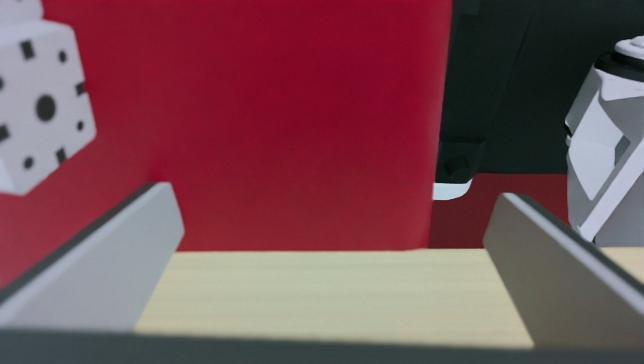

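>>> move --joints '{"torso_pitch_rad":0.37,"left_shoulder_pitch_rad":-0.545,"left_shoulder_roll_rad":0.24,"left_shoulder_yaw_rad":-0.21,"left_elbow_rad":-1.812,"left_forearm_roll_rad":0.406,"left_wrist_pitch_rad":1.829,"left_hand_roll_rad":0.49,"right_shoulder_pitch_rad":-0.545,"right_shoulder_roll_rad":-0.24,"right_shoulder_yaw_rad":0.21,"right_elbow_rad":-1.812,"right_forearm_roll_rad":-0.406,"right_wrist_pitch_rad":1.829,"right_hand_roll_rad":-0.49}' --min_time_s 1.5 --cameras '["all"]'

Scene clock: 147.10 s.
Joint torques (N m): left_arm=[-25.34 -27.51 -3.37 -19.5 13.83 -8.23 3.77] | right_arm=[-19.73 25.21 6.54 -13.15 -9.86 -5.23 -2.3]
External joint torques (N m): left_arm=[-13.31 -29.1 -6 -10.91 13.55 -8.01 3.77] | right_arm=[-8.18 27.23 8.99 -5.09 -9.84 -5.07 -2.3]
Wrist force (N): left_arm=[-1.0 63.2 -20.8] | right_arm=[4.4 -58.1 6.8]
Wrist torque (N m): left_arm=[1.61 -0.39 -3.44] | right_arm=[2.01 0.83 2.29]
Wrist force, peak (N): left_arm=[-1.2 70.6 -22.3] | right_arm=[3.6 -64.8 9.0]
move: done
base_odometry: x=+0.584 y=+1.243 heading=-0.086
lidar_m: 0.86 0.24 1.04 2.19 2.88 1.87 1.71 1.75 2.17 1.12 0.66 0.76
base_status: not commanded
joint_positions: torso_squat_rad=+0.350 torso_shift_rad=+0.120 torso_pitch_rad=+0.371 torso_yaw_rad=+0.000 left_shoulder_pitch_rad=-0.542 left_shoulder_roll_rad=+0.247 left_shoulder_yaw_rad=-0.208 left_elbow_rad=-1.809 left_forearm_roll_rad=+0.403 left_wrist_pitch_rad=+1.831 left_hand_roll_rad=+0.489 left_gripper_m=+0.099 right_shoulder_pitch_rad=-0.543 right_shoulder_roll_rad=-0.247 right_shoulder_yaw_rad=+0.208 right_elbow_rad=-1.811 right_forearm_roll_rad=-0.404 right_wrist_pitch_rad=+1.830 right_hand_roll_rad=-0.489 right_gripper_m=+0.099 head_pan_rad=+0.000 head_tilt_rad=+0.600
joint_status: all done
wheel_motors_off: 0
motor_effort: left_wheel=-3(4) right_wheel=+5(6)
chest: x=-0.0371 y=+0.0001 z=+1.2218 quat_wxyz=(+0.983, +0.000, +0.184, +0.000) (m; base frame)
left_hand: x=+0.2992 y=+0.1274 z=+0.8578 quat_wxyz=(+0.997, -0.074, +0.002, +0.002) (m; base frame)
right_hand: x=+0.3001 y=-0.1265 z=+0.8588 quat_wxyz=(+0.997, +0.075, +0.001, -0.002) (m; base frame)
pictures: head_camera, left_wrist_camera, right_wrist_camera
camera_calibration:
head_camera: T_world_to_cam=[[-0.00966145, -0.999504, -0.0299719, 0.0416194], [-0.791447, 0.0259628, -0.610686, 0.950935], [0.611161, 0.017821, -0.791306, 1.01907], [0, 0, 0, 1]] pos_world=[0.130199, -0.00125112, 1.38837]
left_wrist_camera: T_world_to_cam=[[0.999424, 0.0293316, -0.0170689, -0.288669], [0.0337724, -0.810212, 0.585163, -0.379846], [0.00333433, -0.585402, -0.810736, 0.841577], [0, 0, 0, 1]] pos_world=[0.298525, 0.193372, 0.899641]
right_wrist_camera: T_world_to_cam=[[-0.999361, -0.0210328, -0.0289036, 0.320846], [-0.0345504, 0.775743, 0.630102, -0.405544], [0.00916898, 0.630698, -0.775974, 0.81564], [0, 0, 0, 1]] pos_world=[0.29915, -0.193076, 0.897724]

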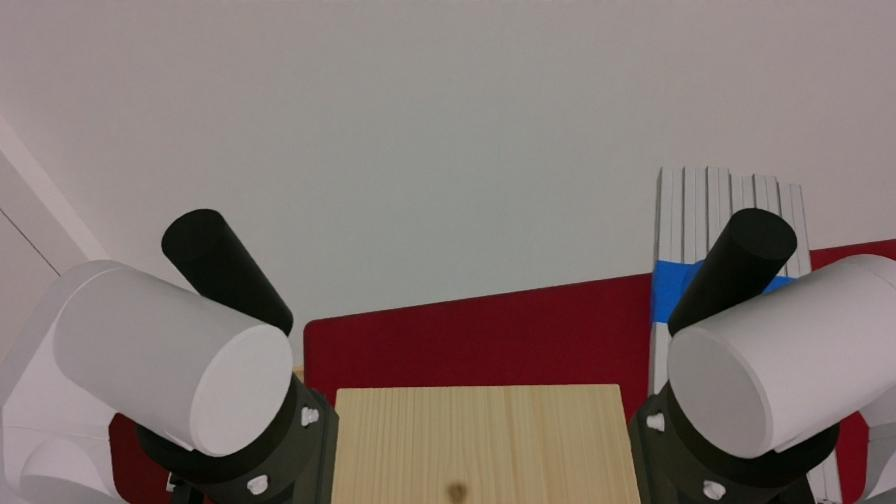

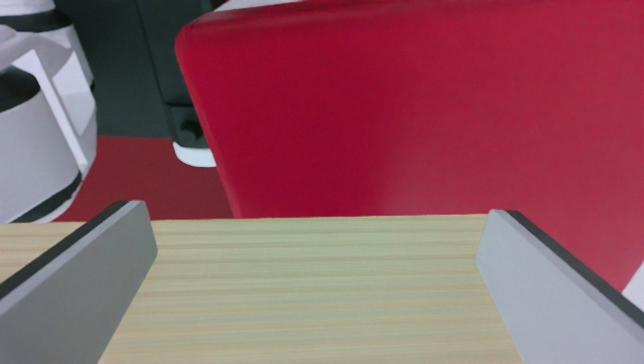

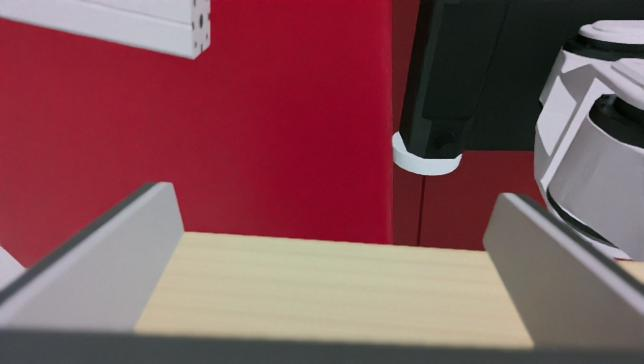

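>>> move --base '{"x_m_s":-0.35,"for_s":2.2}'

>>> move --base '{"turn_rad_s":-0.7,"for_s":2.121}'

>>> move --base '{"x_m_s":0.4,"for_s":3.86}'

>>> move --base '{"turn_rad_s":0.7,"for_s":2.303}' --cameras '["all"]'

Scene clock: 155.37 s.
Joint torques (N m): left_arm=[-24.81 -27.2 -4.05 -20.02 13.77 -8.48 3.7] | right_arm=[-18.14 25.45 6.81 -13.61 -9.75 -5.47 -2.38]
External joint torques (N m): left_arm=[-12.77 -28.79 -6.68 -11.43 13.49 -8.27 3.71] | right_arm=[-6.58 27.47 9.26 -5.55 -9.73 -5.31 -2.38]
Wrist force (N): left_arm=[-1.1 63.0 -21.2] | right_arm=[3.8 -58.1 6.3]
Wrist torque (N m): left_arm=[1.55 -0.40 -3.39] | right_arm=[2.05 0.77 2.30]
Wrist force, peak (N): left_arm=[-1.6 64.1 -21.8] | right_arm=[4.3 -59.1 6.7]
move: done
base_odometry: x=-0.183 y=+1.309 heading=-0.087
lidar_m: 0.99 1.62 2.00 4.13 1.60 1.03 0.95 0.97 1.23 2.46 1.41 1.24
base_status: done (sent for 2.2 of 2.2 s)
joint_positions: torso_squat_rad=+0.350 torso_shift_rad=+0.120 torso_pitch_rad=+0.370 torso_yaw_rad=+0.000 left_shoulder_pitch_rad=-0.542 left_shoulder_roll_rad=+0.247 left_shoulder_yaw_rad=-0.208 left_elbow_rad=-1.809 left_forearm_roll_rad=+0.403 left_wrist_pitch_rad=+1.831 left_hand_roll_rad=+0.489 left_gripper_m=+0.099 right_shoulder_pitch_rad=-0.543 right_shoulder_roll_rad=-0.247 right_shoulder_yaw_rad=+0.208 right_elbow_rad=-1.811 right_forearm_roll_rad=-0.404 right_wrist_pitch_rad=+1.830 right_hand_roll_rad=-0.489 right_gripper_m=+0.099 head_pan_rad=+0.000 head_tilt_rad=+0.600
joint_status: not commanded
wheel_motors_off: 0
motor_effort: left_wheel=-11(24) right_wheel=+12(45)
chest: x=-0.0372 y=+0.0001 z=+1.2218 quat_wxyz=(+0.983, +0.000, +0.184, +0.000) (m; base frame)
left_hand: x=+0.2992 y=+0.1274 z=+0.8579 quat_wxyz=(+0.997, -0.074, +0.002, +0.002) (m; base frame)
right_hand: x=+0.3002 y=-0.1265 z=+0.8589 quat_wxyz=(+0.997, +0.075, +0.000, -0.002) (m; base frame)
pictures: none

Scene clock: 159.20 s.
Joint torques (N m): left_arm=[-24.71 -26.87 -4.16 -19.8 13.71 -8.55 3.76] | right_arm=[-18.58 25.29 7.01 -13.58 -9.76 -5.34 -2.33]
External joint torques (N m): left_arm=[-12.68 -28.47 -6.78 -11.2 13.44 -8.34 3.76] | right_arm=[-7.02 27.31 9.46 -5.52 -9.74 -5.18 -2.33]
Wrist force (N): left_arm=[-1.7 63.4 -21.0] | right_arm=[3.4 -57.9 6.4]
Wrist torque (N m): left_arm=[1.48 -0.45 -3.40] | right_arm=[2.00 0.72 2.29]
Wrist force, peak (N): left_arm=[-1.9 63.9 -21.2] | right_arm=[4.3 -58.5 6.5]
move: done
base_odometry: x=-0.183 y=+1.309 heading=-1.580
lidar_m: 2.92 1.41 1.25 0.99 1.61 2.07 4.31 1.48 1.02 0.96 0.97 1.26
base_status: done (sent for 2.13 of 2.13 s)
joint_positions: torso_squat_rad=+0.350 torso_shift_rad=+0.120 torso_pitch_rad=+0.370 torso_yaw_rad=+0.000 left_shoulder_pitch_rad=-0.542 left_shoulder_roll_rad=+0.247 left_shoulder_yaw_rad=-0.208 left_elbow_rad=-1.809 left_forearm_roll_rad=+0.403 left_wrist_pitch_rad=+1.831 left_hand_roll_rad=+0.489 left_gripper_m=+0.099 right_shoulder_pitch_rad=-0.543 right_shoulder_roll_rad=-0.247 right_shoulder_yaw_rad=+0.208 right_elbow_rad=-1.811 right_forearm_roll_rad=-0.404 right_wrist_pitch_rad=+1.830 right_hand_roll_rad=-0.489 right_gripper_m=+0.099 head_pan_rad=+0.000 head_tilt_rad=+0.600
joint_status: not commanded
wheel_motors_off: 0
motor_effort: left_wheel=+14(41) right_wheel=-1(37)
chest: x=-0.0372 y=+0.0001 z=+1.2218 quat_wxyz=(+0.983, +0.000, +0.184, +0.000) (m; base frame)
left_hand: x=+0.2992 y=+0.1274 z=+0.8579 quat_wxyz=(+0.997, -0.074, +0.002, +0.002) (m; base frame)
right_hand: x=+0.3002 y=-0.1265 z=+0.8589 quat_wxyz=(+0.997, +0.075, +0.000, -0.002) (m; base frame)
pictures: none

Scene clock: 164.37 s.
Joint torques (N m): left_arm=[-24.47 -27.34 -4.31 -19.79 13.79 -8.47 3.69] | right_arm=[-18.47 25.45 7.48 -13.58 -9.79 -5.24 -2.27]
External joint torques (N m): left_arm=[-12.44 -28.94 -6.93 -11.19 13.51 -8.26 3.69] | right_arm=[-6.91 27.47 9.93 -5.53 -9.77 -5.08 -2.27]
Wrist force (N): left_arm=[-1.0 63.2 -20.1] | right_arm=[3.6 -58.3 6.7]
Wrist torque (N m): left_arm=[1.56 -0.31 -3.40] | right_arm=[2.06 0.75 2.31]
Wrist force, peak (N): left_arm=[-1.4 64.5 -20.1] | right_arm=[4.6 -58.8 6.3]
move: done
base_odometry: x=-0.197 y=-0.238 heading=-1.580
lidar_m: 2.55 2.67 0.95 0.89 0.92 1.88 4.68 1.31 0.90 0.83 0.84 1.11
base_status: done (sent for 3.87 of 3.87 s)
joint_positions: torso_squat_rad=+0.350 torso_shift_rad=+0.120 torso_pitch_rad=+0.371 torso_yaw_rad=+0.000 left_shoulder_pitch_rad=-0.542 left_shoulder_roll_rad=+0.247 left_shoulder_yaw_rad=-0.208 left_elbow_rad=-1.809 left_forearm_roll_rad=+0.403 left_wrist_pitch_rad=+1.831 left_hand_roll_rad=+0.489 left_gripper_m=+0.099 right_shoulder_pitch_rad=-0.543 right_shoulder_roll_rad=-0.247 right_shoulder_yaw_rad=+0.208 right_elbow_rad=-1.811 right_forearm_roll_rad=-0.404 right_wrist_pitch_rad=+1.830 right_hand_roll_rad=-0.489 right_gripper_m=+0.099 head_pan_rad=+0.000 head_tilt_rad=+0.600
joint_status: not commanded
wheel_motors_off: 0
motor_effort: left_wheel=-2(45) right_wheel=+0(34)
chest: x=-0.0371 y=+0.0001 z=+1.2218 quat_wxyz=(+0.983, +0.000, +0.184, +0.000) (m; base frame)
left_hand: x=+0.2993 y=+0.1274 z=+0.8578 quat_wxyz=(+0.997, -0.074, +0.002, +0.002) (m; base frame)
right_hand: x=+0.3003 y=-0.1265 z=+0.8588 quat_wxyz=(+0.997, +0.075, +0.000, -0.002) (m; base frame)
pictures: none

Scene clock: 168.40 s.
Joint torques (N m): left_arm=[-24.27 -27.06 -4.01 -19.92 13.8 -8.51 3.73] | right_arm=[-18.01 25.26 7.08 -13.6 -9.68 -5.28 -2.46]
External joint torques (N m): left_arm=[-12.24 -28.66 -6.63 -11.32 13.52 -8.29 3.73] | right_arm=[-6.46 27.28 9.53 -5.54 -9.65 -5.12 -2.46]
Wrist force (N): left_arm=[-1.7 63.0 -20.2] | right_arm=[3.5 -58.4 6.7]
Wrist torque (N m): left_arm=[1.59 -0.43 -3.44] | right_arm=[2.05 0.74 2.28]
Wrist force, peak (N): left_arm=[-1.4 64.2 -20.8] | right_arm=[3.1 -59.0 6.0]
move: done
base_odometry: x=-0.197 y=-0.237 heading=+0.029
lidar_m: 0.90 0.93 1.88 3.65 1.22 0.87 0.82 0.87 1.17 3.01 2.53 0.94
base_status: done (sent for 2.3 of 2.3 s)
joint_positions: torso_squat_rad=+0.350 torso_shift_rad=+0.120 torso_pitch_rad=+0.371 torso_yaw_rad=+0.000 left_shoulder_pitch_rad=-0.542 left_shoulder_roll_rad=+0.247 left_shoulder_yaw_rad=-0.208 left_elbow_rad=-1.809 left_forearm_roll_rad=+0.403 left_wrist_pitch_rad=+1.831 left_hand_roll_rad=+0.489 left_gripper_m=+0.099 right_shoulder_pitch_rad=-0.543 right_shoulder_roll_rad=-0.247 right_shoulder_yaw_rad=+0.208 right_elbow_rad=-1.811 right_forearm_roll_rad=-0.404 right_wrist_pitch_rad=+1.830 right_hand_roll_rad=-0.489 right_gripper_m=+0.099 head_pan_rad=+0.000 head_tilt_rad=+0.600
joint_status: not commanded
wheel_motors_off: 0
motor_effort: left_wheel=-3(38) right_wheel=+16(35)
chest: x=-0.0371 y=+0.0001 z=+1.2218 quat_wxyz=(+0.983, +0.000, +0.184, +0.000) (m; base frame)
left_hand: x=+0.2993 y=+0.1274 z=+0.8578 quat_wxyz=(+0.997, -0.074, +0.002, +0.002) (m; base frame)
right_hand: x=+0.3002 y=-0.1265 z=+0.8588 quat_wxyz=(+0.997, +0.075, +0.000, -0.002) (m; base frame)
pictures: head_camera, left_wrist_camera, right_wrist_camera
camera_calibration:
head_camera: T_world_to_cam=[[-0.00966324, -0.999504, -0.0299678, 0.041614], [-0.791484, 0.0259607, -0.610638, 0.950875], [0.611114, 0.0178183, -0.791342, 1.01913], [0, 0, 0, 1]] pos_world=[0.130199, -0.00125112, 1.38837]
left_wrist_camera: T_world_to_cam=[[0.999421, 0.029412, -0.0171283, -0.28873], [0.0338723, -0.810209, 0.585161, -0.379879], [0.00333328, -0.585402, -0.810736, 0.841577], [0, 0, 0, 1]] pos_world=[0.298625, 0.193372, 0.899641]
right_wrist_camera: T_world_to_cam=[[-0.999356, -0.0209863, -0.0291221, 0.32115], [-0.034652, 0.775746, 0.630093, -0.405501], [0.00936801, 0.630696, -0.775973, 0.815578], [0, 0, 0, 1]] pos_world=[0.299251, -0.193076, 0.897723]

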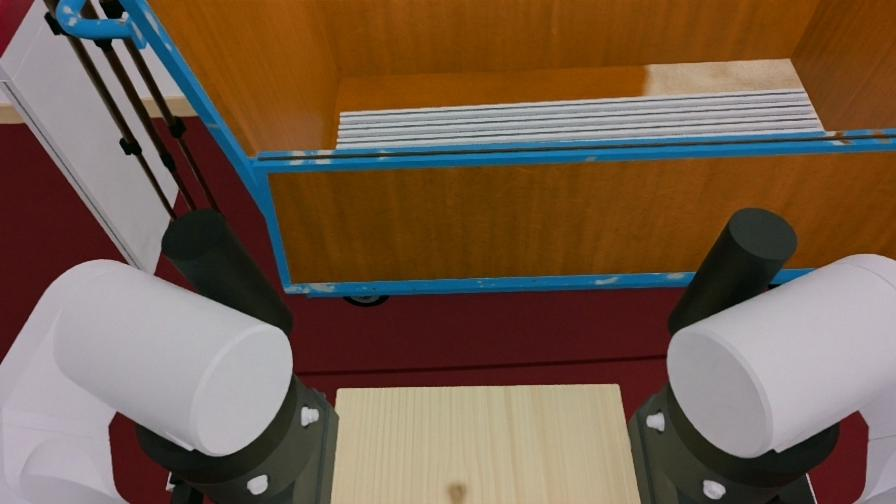

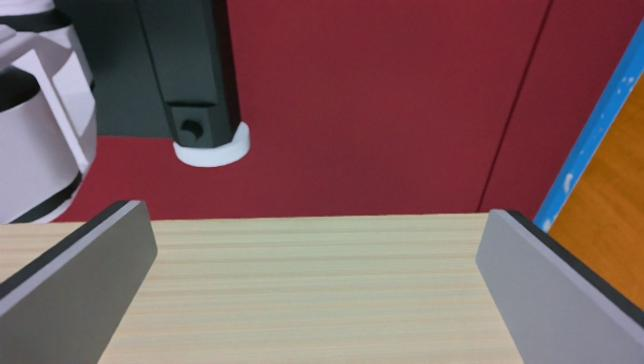

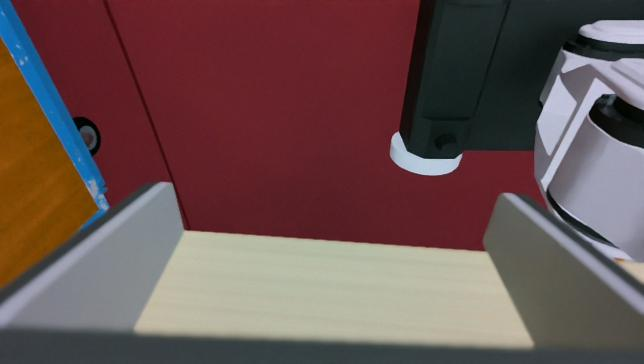

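>>> move --base '{"x_m_s":0.3,"for_s":2.0}' --joints '{"head_tilt_rad":0.8}' --cameras '["all"]'

Scene clock: 178.47 s.
Joint torques (N m): left_arm=[-24.55 -27.41 -4.44 -19.98 13.76 -8.48 3.77] | right_arm=[-18.39 25.02 7.26 -13.68 -9.77 -5.31 -2.32]
External joint torques (N m): left_arm=[-12.52 -29.01 -7.07 -11.38 13.49 -8.27 3.77] | right_arm=[-6.84 27.04 9.71 -5.62 -9.75 -5.15 -2.32]
Motor temperatures (°C): left_arm=[32 29 32 39 40 35 39] | right_arm=[35 32 32 32 39 37 34]
Wrist force (N): left_arm=[-1.5 63.1 -21.0] | right_arm=[3.8 -58.1 6.6]
Wrist torque (N m): left_arm=[1.60 -0.40 -3.44] | right_arm=[2.01 0.77 2.26]
Wrist force, peak (N): left_arm=[-1.9 64.5 -20.9] | right_arm=[4.9 -58.8 6.9]
move: done
base_odometry: x=+0.402 y=-0.220 heading=+0.030
lidar_m: 0.30 0.31 0.43 4.01 2.09 1.50 1.42 1.50 2.01 4.92 0.45 0.31
base_status: done (sent for 2 of 2 s)
joint_positions: torso_squat_rad=+0.350 torso_shift_rad=+0.120 torso_pitch_rad=+0.371 torso_yaw_rad=+0.000 left_shoulder_pitch_rad=-0.542 left_shoulder_roll_rad=+0.247 left_shoulder_yaw_rad=-0.208 left_elbow_rad=-1.809 left_forearm_roll_rad=+0.403 left_wrist_pitch_rad=+1.831 left_hand_roll_rad=+0.489 left_gripper_m=+0.099 right_shoulder_pitch_rad=-0.543 right_shoulder_roll_rad=-0.247 right_shoulder_yaw_rad=+0.208 right_elbow_rad=-1.811 right_forearm_roll_rad=-0.404 right_wrist_pitch_rad=+1.830 right_hand_roll_rad=-0.489 right_gripper_m=+0.099 head_pan_rad=+0.000 head_tilt_rad=+0.800
joint_status: all done
wheel_motors_off: 0
motor_effort: left_wheel=+2(33) right_wheel=-2(46)
chest: x=-0.0371 y=+0.0001 z=+1.2217 quat_wxyz=(+0.983, +0.000, +0.184, +0.000) (m; base frame)
left_hand: x=+0.2993 y=+0.1274 z=+0.8578 quat_wxyz=(+0.997, -0.074, +0.002, +0.002) (m; base frame)
right_hand: x=+0.3003 y=-0.1265 z=+0.8588 quat_wxyz=(+0.997, +0.075, +0.000, -0.002) (m; base frame)
pictures: head_camera, left_wrist_camera, right_wrist_camera
camera_calibration:
head_camera: T_world_to_cam=[[-0.0155158, -0.999502, -0.0274937, 0.0384831], [-0.897054, 0.0260604, -0.441151, 0.719502], [0.441648, 0.0178185, -0.897011, 1.17655], [0, 0, 0, 1]] pos_world=[0.12641, -0.00125082, 1.37384]
left_wrist_camera: T_world_to_cam=[[0.999421, 0.029412, -0.0171283, -0.288732], [0.0338723, -0.810209, 0.585161, -0.37982], [0.00333328, -0.585402, -0.810736, 0.841496], [0, 0, 0, 1]] pos_world=[0.298625, 0.193372, 0.899541]
right_wrist_camera: T_world_to_cam=[[-0.999356, -0.0210486, -0.029044, 0.321068], [-0.0346511, 0.775744, 0.630096, -0.405504], [0.00926804, 0.630697, -0.775974, 0.815609], [0, 0, 0, 1]] pos_world=[0.299251, -0.193076, 0.897723]

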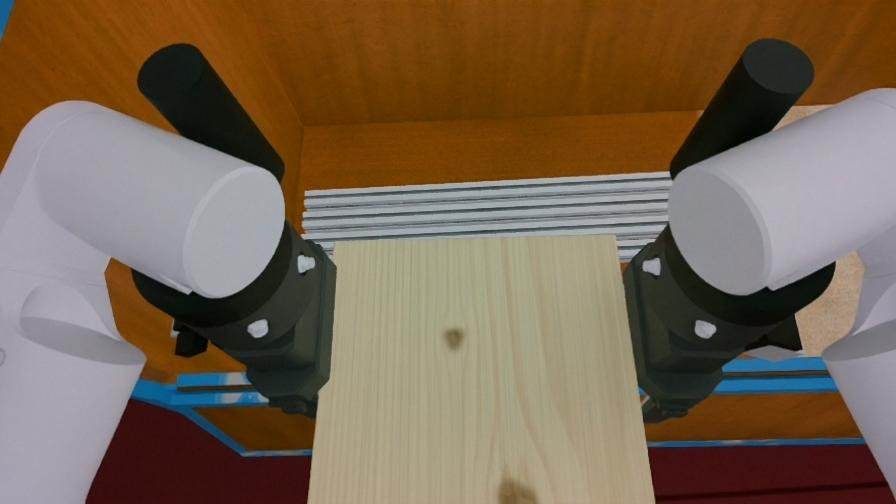

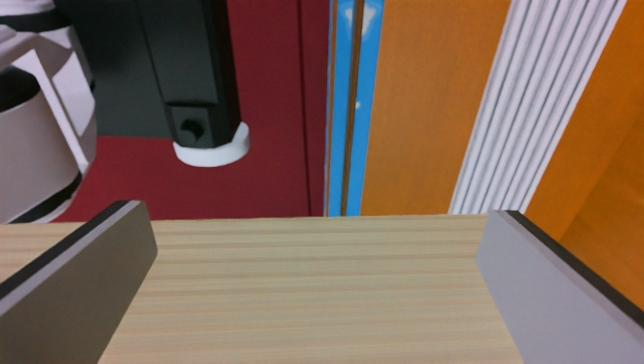

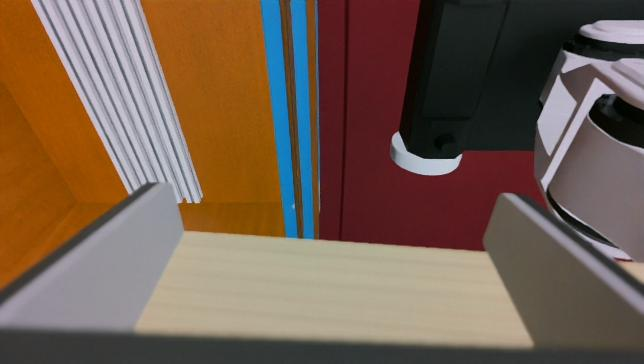

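>>> move --base '{"x_m_s":0.1,"for_s":1.2}' --cameras '["all"]'

>>> zoom_image --camera "left_wrist_camera" --region '[200, 0, 644, 230]'

>>> zoom_image --camera "right_wrist_camera" --region '[0, 0, 444, 240]'

Scene clock: 185.93 s.
Joint torques (N m): left_arm=[-24.6 -27.14 -4.15 -20.03 13.72 -8.46 3.73] | right_arm=[-17.91 25.15 6.93 -13.59 -9.57 -5.42 -2.22]
External joint torques (N m): left_arm=[-12.57 -28.73 -6.78 -11.43 13.45 -8.25 3.73] | right_arm=[-6.36 27.17 9.38 -5.54 -9.54 -5.25 -2.22]
Wrist force (N): left_arm=[-1.8 63.0 -19.7] | right_arm=[3.7 -58.4 7.0]
Wrist torque (N m): left_arm=[1.58 -0.46 -3.40] | right_arm=[2.08 0.75 2.32]
Wrist force, peak (N): left_arm=[-1.1 64.1 -21.4] | right_arm=[4.2 -58.6 7.6]
move: done
base_odometry: x=+0.522 y=-0.216 heading=+0.030
lidar_m: 0.18 0.18 0.26 1.57 2.25 1.61 1.54 1.61 2.16 0.75 0.26 0.19
base_status: done (sent for 1.2 of 1.2 s)
joint_positions: torso_squat_rad=+0.350 torso_shift_rad=+0.120 torso_pitch_rad=+0.371 torso_yaw_rad=+0.000 left_shoulder_pitch_rad=-0.542 left_shoulder_roll_rad=+0.247 left_shoulder_yaw_rad=-0.208 left_elbow_rad=-1.809 left_forearm_roll_rad=+0.403 left_wrist_pitch_rad=+1.831 left_hand_roll_rad=+0.489 left_gripper_m=+0.099 right_shoulder_pitch_rad=-0.543 right_shoulder_roll_rad=-0.247 right_shoulder_yaw_rad=+0.208 right_elbow_rad=-1.811 right_forearm_roll_rad=-0.404 right_wrist_pitch_rad=+1.830 right_hand_roll_rad=-0.489 right_gripper_m=+0.099 head_pan_rad=+0.000 head_tilt_rad=+0.800
joint_status: not commanded
wheel_motors_off: 0
motor_effort: left_wheel=+2(27) right_wheel=-3(22)
chest: x=-0.0370 y=+0.0001 z=+1.2217 quat_wxyz=(+0.983, +0.000, +0.184, +0.000) (m; base frame)
left_hand: x=+0.2993 y=+0.1274 z=+0.8578 quat_wxyz=(+0.997, -0.074, +0.002, +0.002) (m; base frame)
right_hand: x=+0.3003 y=-0.1265 z=+0.8588 quat_wxyz=(+0.997, +0.075, +0.000, -0.002) (m; base frame)
pictures: head_camera, left_wrist_camera, right_wrist_camera
camera_calibration:
head_camera: T_world_to_cam=[[-0.0155153, -0.999502, -0.0274934, 0.0384827], [-0.897054, 0.0260599, -0.441151, 0.719502], [0.441648, 0.0178185, -0.897011, 1.17655], [0, 0, 0, 1]] pos_world=[0.12641, -0.00125083, 1.37384]
left_wrist_camera: T_world_to_cam=[[0.999421, 0.0293526, -0.0172087, -0.288648], [0.0338713, -0.810211, 0.585159, -0.379817], [0.00323328, -0.585403, -0.810736, 0.841526], [0, 0, 0, 1]] pos_world=[0.298625, 0.193372, 0.899541]
right_wrist_camera: T_world_to_cam=[[-0.99936, -0.0209705, -0.0289817, 0.321128], [-0.0345513, 0.775746, 0.630099, -0.405534], [0.00926896, 0.630697, -0.775974, 0.815608], [0, 0, 0, 1]] pos_world=[0.299351, -0.193076, 0.897723]

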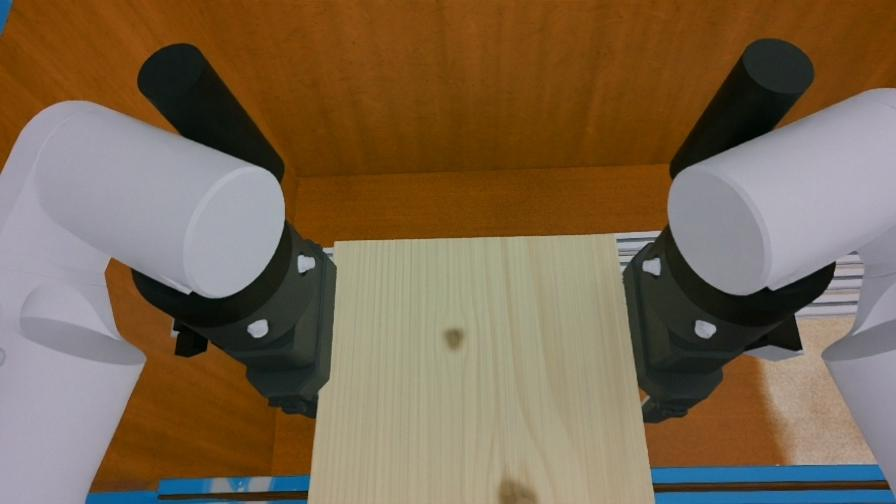

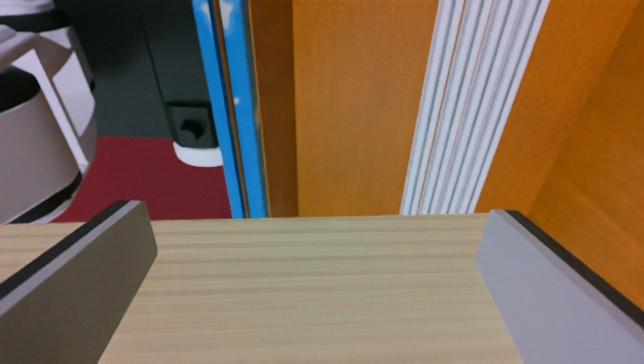

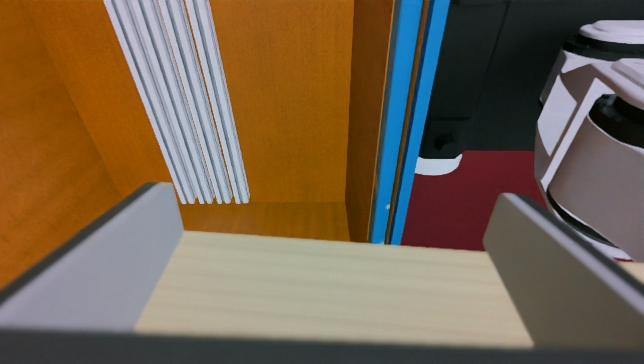

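Scaled by 1.135 from the camera's 644x364 image, which has a finer 1265x715 frame.

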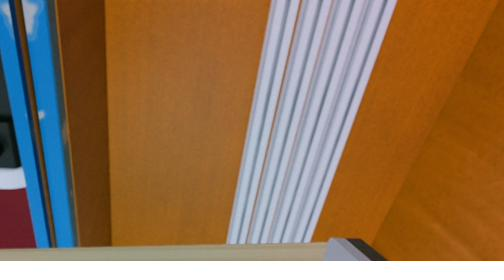

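Scaled by 1.135 from the camera's 644x364 image, which has a finer 1265x715 frame.

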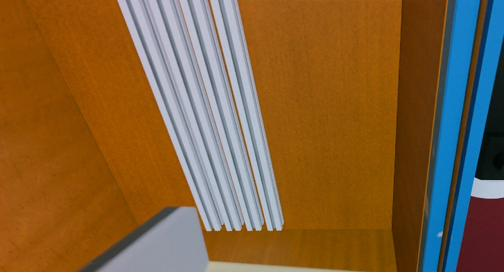

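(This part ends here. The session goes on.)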